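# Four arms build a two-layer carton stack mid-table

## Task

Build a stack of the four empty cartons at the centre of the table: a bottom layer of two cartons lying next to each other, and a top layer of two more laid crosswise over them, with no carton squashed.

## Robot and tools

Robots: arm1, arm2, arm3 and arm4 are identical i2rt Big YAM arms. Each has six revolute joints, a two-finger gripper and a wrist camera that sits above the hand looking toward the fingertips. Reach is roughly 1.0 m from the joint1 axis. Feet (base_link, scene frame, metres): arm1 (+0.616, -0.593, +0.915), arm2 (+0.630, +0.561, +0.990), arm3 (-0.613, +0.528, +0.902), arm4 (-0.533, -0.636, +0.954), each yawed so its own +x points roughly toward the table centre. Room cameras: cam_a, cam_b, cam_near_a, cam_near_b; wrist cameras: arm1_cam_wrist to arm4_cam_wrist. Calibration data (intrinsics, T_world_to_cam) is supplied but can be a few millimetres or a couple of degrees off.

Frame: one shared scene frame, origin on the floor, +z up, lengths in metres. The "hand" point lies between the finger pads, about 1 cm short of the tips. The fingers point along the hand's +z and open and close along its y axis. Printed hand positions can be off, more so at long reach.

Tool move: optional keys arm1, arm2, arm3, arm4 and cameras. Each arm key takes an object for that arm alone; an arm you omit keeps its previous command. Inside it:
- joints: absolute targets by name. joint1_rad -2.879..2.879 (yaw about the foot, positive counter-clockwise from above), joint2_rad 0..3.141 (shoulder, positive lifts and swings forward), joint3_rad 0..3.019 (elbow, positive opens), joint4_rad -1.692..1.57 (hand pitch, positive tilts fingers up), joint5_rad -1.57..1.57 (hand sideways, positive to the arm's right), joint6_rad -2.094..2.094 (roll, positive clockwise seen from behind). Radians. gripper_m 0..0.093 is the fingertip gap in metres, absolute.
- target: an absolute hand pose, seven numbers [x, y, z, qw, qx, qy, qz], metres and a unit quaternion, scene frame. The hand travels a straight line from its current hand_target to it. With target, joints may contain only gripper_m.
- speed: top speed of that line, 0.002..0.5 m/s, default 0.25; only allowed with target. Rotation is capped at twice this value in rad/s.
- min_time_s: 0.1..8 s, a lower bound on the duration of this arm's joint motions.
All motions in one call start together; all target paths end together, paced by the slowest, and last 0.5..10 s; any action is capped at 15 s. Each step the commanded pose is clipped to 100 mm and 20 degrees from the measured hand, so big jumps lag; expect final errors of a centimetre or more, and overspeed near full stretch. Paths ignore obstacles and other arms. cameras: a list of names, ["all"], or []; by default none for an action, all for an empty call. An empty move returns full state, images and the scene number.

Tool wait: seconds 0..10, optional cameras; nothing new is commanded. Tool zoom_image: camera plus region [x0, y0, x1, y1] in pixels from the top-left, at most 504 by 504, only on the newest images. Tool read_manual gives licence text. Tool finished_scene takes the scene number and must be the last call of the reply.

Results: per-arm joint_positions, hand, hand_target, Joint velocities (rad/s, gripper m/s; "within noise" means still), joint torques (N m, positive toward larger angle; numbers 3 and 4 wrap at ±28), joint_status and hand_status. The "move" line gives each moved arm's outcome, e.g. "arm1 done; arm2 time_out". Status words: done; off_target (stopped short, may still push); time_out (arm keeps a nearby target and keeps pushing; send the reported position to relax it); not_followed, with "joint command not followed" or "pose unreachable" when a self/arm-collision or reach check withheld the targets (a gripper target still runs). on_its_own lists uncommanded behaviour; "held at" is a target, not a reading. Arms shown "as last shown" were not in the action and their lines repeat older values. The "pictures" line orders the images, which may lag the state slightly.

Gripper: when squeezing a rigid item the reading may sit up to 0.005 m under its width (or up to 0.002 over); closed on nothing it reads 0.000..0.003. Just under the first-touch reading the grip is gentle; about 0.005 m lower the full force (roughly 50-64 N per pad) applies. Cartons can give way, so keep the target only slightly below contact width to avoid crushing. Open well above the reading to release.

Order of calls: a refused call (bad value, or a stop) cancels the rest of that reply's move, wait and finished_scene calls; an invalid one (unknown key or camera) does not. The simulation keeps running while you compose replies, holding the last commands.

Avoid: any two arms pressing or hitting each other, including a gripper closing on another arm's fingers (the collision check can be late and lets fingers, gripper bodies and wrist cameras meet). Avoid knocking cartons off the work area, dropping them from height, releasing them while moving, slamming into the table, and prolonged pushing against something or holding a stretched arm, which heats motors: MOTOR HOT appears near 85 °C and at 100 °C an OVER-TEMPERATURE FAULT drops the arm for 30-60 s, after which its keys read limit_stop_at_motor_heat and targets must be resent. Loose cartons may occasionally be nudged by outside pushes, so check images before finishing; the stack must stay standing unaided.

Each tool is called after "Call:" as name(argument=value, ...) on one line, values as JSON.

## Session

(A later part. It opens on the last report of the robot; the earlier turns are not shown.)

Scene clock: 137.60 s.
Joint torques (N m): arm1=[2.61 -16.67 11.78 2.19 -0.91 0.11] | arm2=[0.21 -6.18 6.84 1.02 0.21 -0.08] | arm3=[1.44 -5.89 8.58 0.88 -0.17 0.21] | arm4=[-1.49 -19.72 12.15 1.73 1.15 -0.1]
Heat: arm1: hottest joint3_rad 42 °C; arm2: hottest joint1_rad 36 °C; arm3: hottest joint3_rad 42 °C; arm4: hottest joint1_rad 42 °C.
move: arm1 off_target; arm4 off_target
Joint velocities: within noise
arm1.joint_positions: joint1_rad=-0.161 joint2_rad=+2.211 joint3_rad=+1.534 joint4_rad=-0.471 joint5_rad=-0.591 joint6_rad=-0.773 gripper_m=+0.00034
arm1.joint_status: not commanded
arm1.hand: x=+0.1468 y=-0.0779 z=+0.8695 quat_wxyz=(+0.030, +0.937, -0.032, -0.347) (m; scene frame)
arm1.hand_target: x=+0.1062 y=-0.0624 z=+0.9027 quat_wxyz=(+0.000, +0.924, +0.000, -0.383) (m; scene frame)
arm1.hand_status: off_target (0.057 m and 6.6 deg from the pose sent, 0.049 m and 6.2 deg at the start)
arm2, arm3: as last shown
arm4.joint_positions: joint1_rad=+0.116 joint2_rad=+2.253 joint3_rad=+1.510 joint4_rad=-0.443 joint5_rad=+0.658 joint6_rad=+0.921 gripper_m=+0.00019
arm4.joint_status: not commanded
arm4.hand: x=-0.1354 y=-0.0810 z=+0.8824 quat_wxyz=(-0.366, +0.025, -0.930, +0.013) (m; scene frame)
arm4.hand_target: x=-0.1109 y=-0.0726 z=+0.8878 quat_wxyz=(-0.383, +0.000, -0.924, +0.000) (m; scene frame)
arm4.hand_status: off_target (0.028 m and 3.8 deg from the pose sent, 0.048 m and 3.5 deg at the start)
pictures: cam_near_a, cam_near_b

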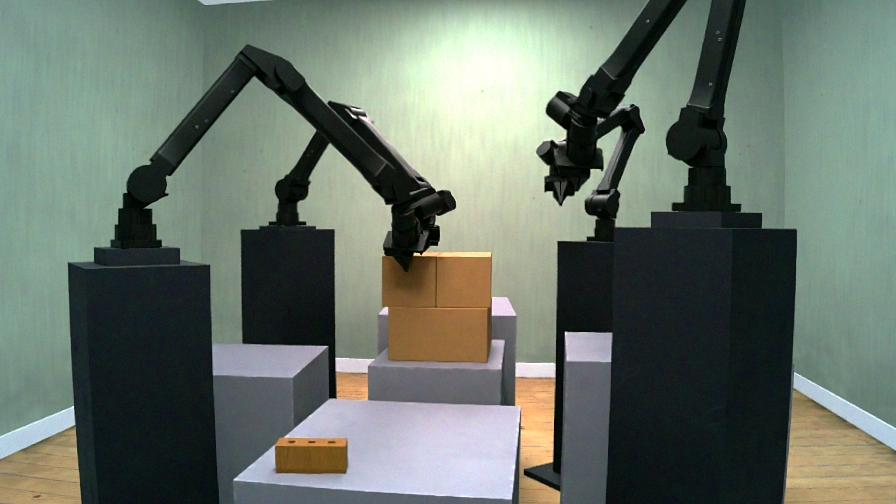

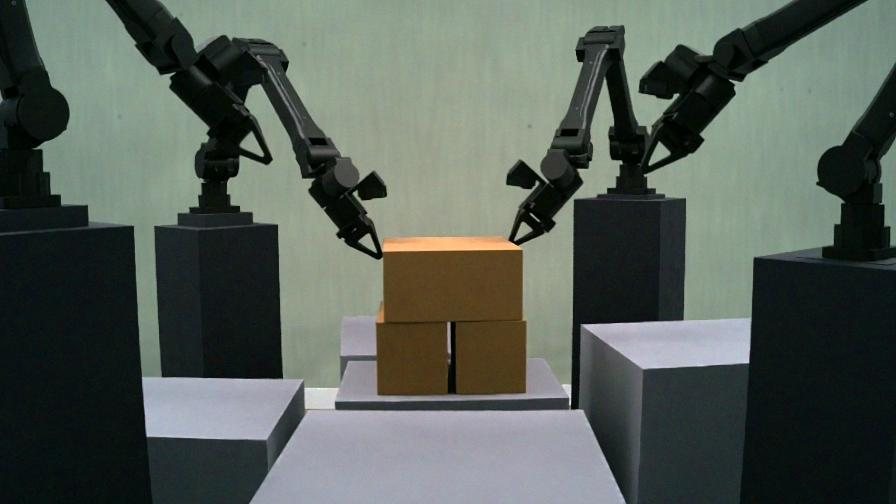

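Call:
move(arm1={"target":[0.100,-0.058,0.888,0,0.9239,0,-0.3827],"speed":0.04}, arm4={"target":[-0.113,-0.071,0.872,0.3827,0,0.9239,0],"speed":0.04})

Call:
move(arm1={"target":[0.19,-0.058,0.900,0,0.9239,0,-0.3827],"speed":0.08}, arm4={"target":[-0.20,-0.071,0.887,0.3827,0,0.9239,0],"speed":0.08}, cameras=["cam_near_a","cam_near_b","cam_b","cam_a"])

Call:
zoom_image(camera="cam_near_a", region=[300, 150, 660, 430])

Call:
zoom_image(camera="cam_b", region=[360, 200, 560, 360])

Call:
zoom_image(camera="cam_a", region=[360, 150, 560, 330])

Scene clock: 139.60 s.
Joint torques (N m): arm1=[2.84 -15.62 11.58 2.32 -0.84 0.15] | arm2=[0.15 -6.95 6.65 1.01 0.21 -0.12] | arm3=[1.38 -5.83 8.59 0.87 -0.16 0.2] | arm4=[-1.96 -18.32 11.78 1.81 1.03 -0.1]
Heat: arm1: hottest joint3_rad 43 °C; arm2: hottest joint1_rad 36 °C; arm3: hottest joint3_rad 42 °C; arm4: hottest joint1_rad 42 °C.
move: arm1 off_target; arm4 off_target
Joint velocities: within noise
arm1.joint_positions: joint1_rad=-0.161 joint2_rad=+2.220 joint3_rad=+1.543 joint4_rad=-0.454 joint5_rad=-0.591 joint6_rad=-0.773 gripper_m=+0.00034
arm1.joint_status: not commanded
arm1.hand: x=+0.1435 y=-0.0730 z=+0.8688 quat_wxyz=(+0.023, +0.935, -0.029, -0.352) (m; scene frame)
arm1.hand_target: x=+0.1029 y=-0.0620 z=+0.8902 quat_wxyz=(+0.001, +0.924, +0.000, -0.383) (m; scene frame)
arm1.hand_status: off_target (0.050 m and 5.7 deg from the pose sent, 0.054 m and 6.6 deg at the start)
arm2, arm3: as last shown
arm4.joint_positions: joint1_rad=+0.126 joint2_rad=+2.258 joint3_rad=+1.511 joint4_rad=-0.418 joint5_rad=+0.664 joint6_rad=+0.926 gripper_m=+0.00019
arm4.joint_status: not commanded
arm4.hand: x=-0.1386 y=-0.0741 z=+0.8816 quat_wxyz=(-0.372, +0.023, -0.928, +0.003) (m; scene frame)
arm4.hand_target: x=-0.1141 y=-0.0726 z=+0.8727 quat_wxyz=(-0.383, +0.000, -0.924, +0.000) (m; scene frame)
arm4.hand_status: off_target (0.027 m and 3.0 deg from the pose sent, 0.027 m and 3.8 deg at the start)
pictures: none

Scene clock: 141.47 s.
Joint torques (N m): arm1=[-0.85 -18.84 5.68 0.77 -0.47 0.04] | arm2=[-0.21 -6.42 6.69 1.11 0.19 -0.11] | arm3=[1.44 -5.77 8.59 0.87 -0.17 0.21] | arm4=[0.5 -22.12 6.48 0.35 0.66 -0.09]
Heat: arm1: hottest joint3_rad 43 °C; arm2: hottest joint1_rad 36 °C; arm3: hottest joint3_rad 42 °C; arm4: hottest joint1_rad 42 °C.
move: arm1 off_target; arm4 done
Joint velocities: within noise
arm1.joint_positions: joint1_rad=-0.236 joint2_rad=+2.171 joint3_rad=+1.472 joint4_rad=-0.437 joint5_rad=-0.658 joint6_rad=-0.888 gripper_m=+0.00034
arm1.joint_status: not commanded
arm1.hand: x=+0.1868 y=-0.0628 z=+0.8818 quat_wxyz=(+0.011, +0.927, -0.004, -0.376) (m; scene frame)
arm1.hand_target: x=+0.1899 y=-0.0580 z=+0.8997 quat_wxyz=(+0.000, +0.924, +0.000, -0.383) (m; scene frame)
arm1.hand_status: off_target (0.019 m and 1.6 deg from the pose sent, 0.058 m and 5.7 deg at the start)
arm2, arm3: as last shown
arm4.joint_positions: joint1_rad=+0.219 joint2_rad=+2.233 joint3_rad=+1.464 joint4_rad=-0.461 joint5_rad=+0.723 joint6_rad=+1.080 gripper_m=+0.00019
arm4.joint_status: not commanded
arm4.hand: x=-0.1941 y=-0.0679 z=+0.8843 quat_wxyz=(-0.384, -0.001, -0.924, -0.002) (m; scene frame)
arm4.hand_target: x=-0.1998 y=-0.0710 z=+0.8869 quat_wxyz=(-0.383, +0.000, -0.924, +0.000) (m; scene frame)
arm4.hand_status: done (0.007 m and 0.2 deg from the pose sent, 0.062 m and 3.0 deg at the start)
pictures: cam_a, cam_b, cam_near_a, cam_near_b

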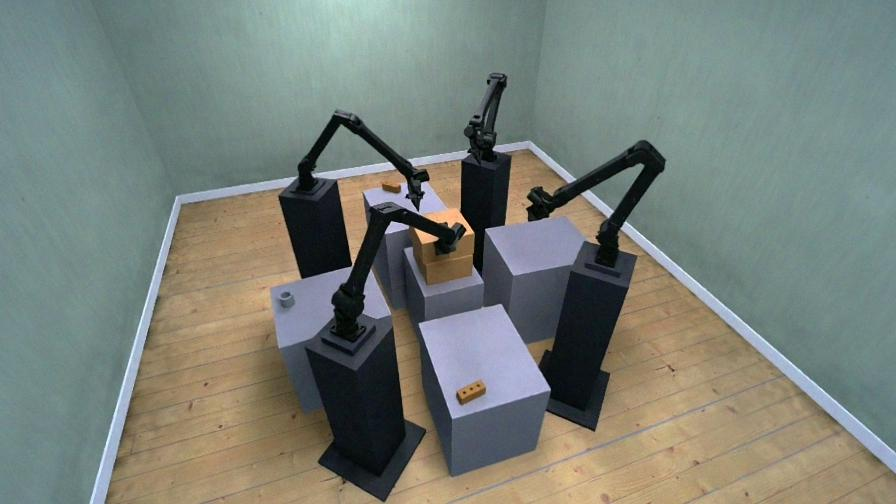

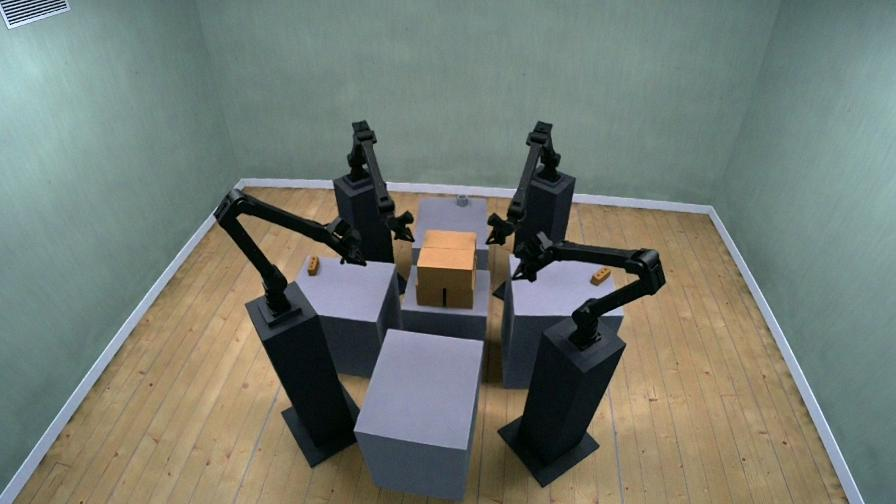

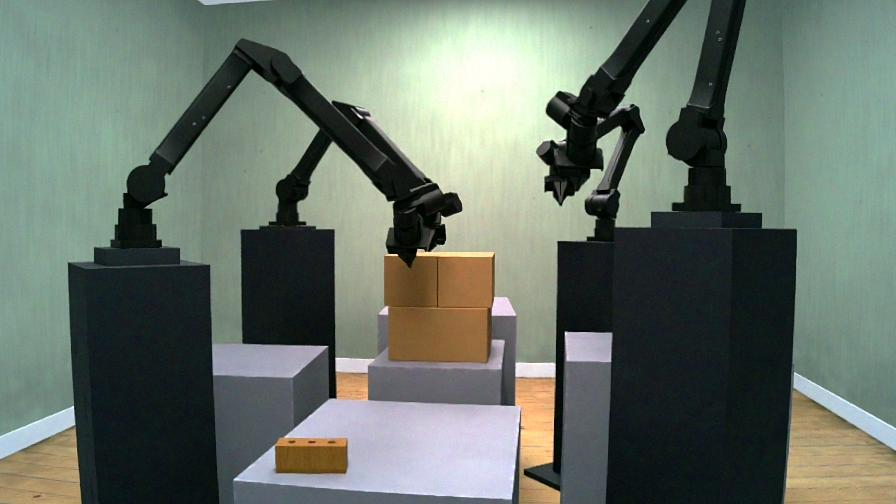

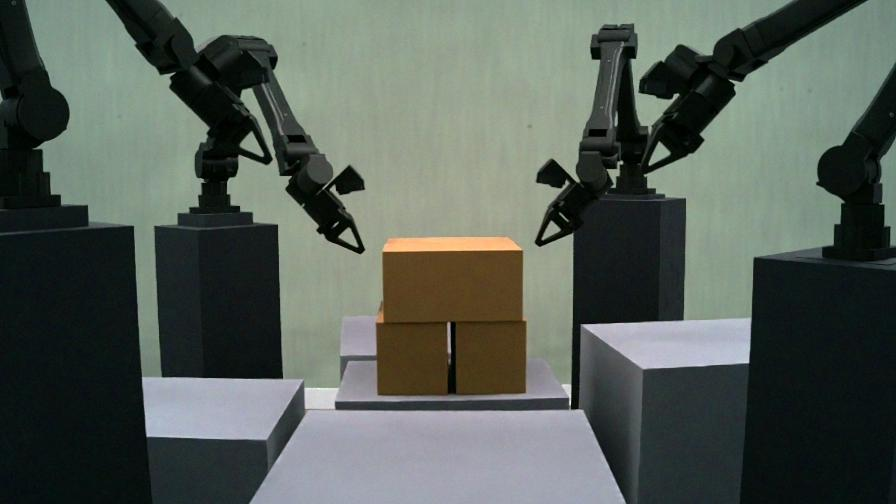

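Scaled by 1.400 from the camera's 896x504 image, which has a finer 1280x720 frame.

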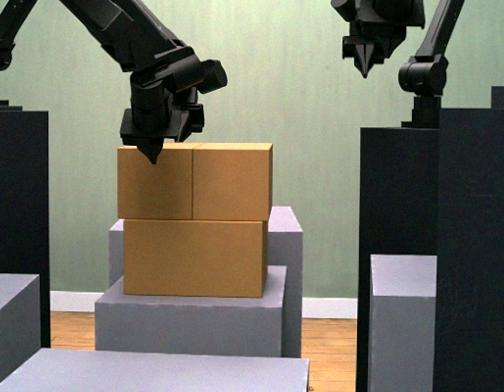

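Scaled by 2.520 from the camera's 896x504 image, which has a finer 1280x720 frame.

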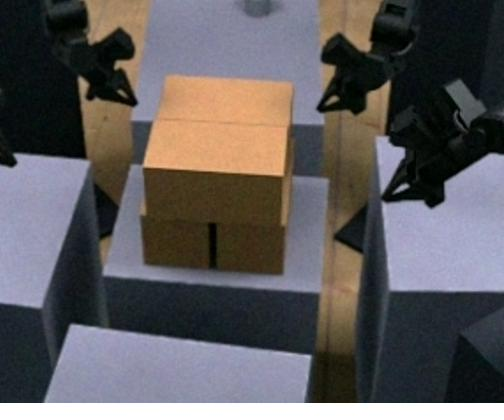

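Scaled by 2.520 from the camera's 896x504 image, which has a finer 1280x720 frame.

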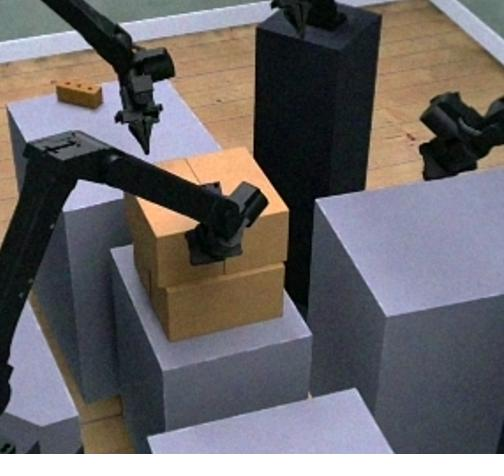

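Call:
move(arm1={"target":[0.30,-0.35,1.05,0,0.9239,0,-0.3827],"speed":0.25}, arm4={"target":[-0.30,-0.35,1.05,0.3827,0,0.9239,0],"speed":0.25})

Call:
finished_scene(scene=1)

Scene clock: 144.17 s.
Joint torques (N m): arm1=[1.14 -6.71 6.46 0.72 -0.17 0.15] | arm2=[-0.5 -6.01 6.78 1.1 0.23 -0.12] | arm3=[1.44 -5.77 8.59 0.87 -0.17 0.21] | arm4=[-0.03 -8.59 7.16 0.34 0.52 -0.2]
Heat: arm1: hottest joint3_rad 43 °C; arm2: hottest joint2_rad 36 °C; arm3: hottest joint3_rad 42 °C; arm4: hottest joint1_rad 42 °C.
move: arm1 done; arm4 done
Joint velocities: within noise
arm1.joint_positions: joint1_rad=-0.103 joint2_rad=+1.185 joint3_rad=+0.673 joint4_rad=-0.500 joint5_rad=-0.589 joint6_rad=-0.734 gripper_m=+0.00034
arm1.joint_status: not commanded
arm1.hand: x=+0.3004 y=-0.3419 z=+1.0493 quat_wxyz=(-0.004, +0.923, -0.002, -0.384) (m; scene frame)
arm1.hand_target: x=+0.3000 y=-0.3499 z=+1.0499 quat_wxyz=(+0.000, +0.924, +0.000, -0.383) (m; scene frame)
arm1.hand_status: done (0.008 m and 0.6 deg from the pose sent, 0.352 m and 1.6 deg at the start)
arm2, arm3: as last shown
arm4.joint_positions: joint1_rad=+0.219 joint2_rad=+1.275 joint3_rad=+0.659 joint4_rad=-0.597 joint5_rad=+0.723 joint6_rad=+1.081 gripper_m=+0.00019
arm4.joint_status: not commanded
arm4.hand: x=-0.2973 y=-0.3411 z=+1.0548 quat_wxyz=(-0.386, -0.004, -0.922, -0.008) (m; scene frame)
arm4.hand_target: x=-0.2999 y=-0.3498 z=+1.0500 quat_wxyz=(-0.383, +0.000, -0.924, +0.000) (m; scene frame)
arm4.hand_status: done (0.010 m and 1.2 deg from the pose sent, 0.344 m and 0.2 deg at the start)
pictures: none

The scene is finished: the task was done.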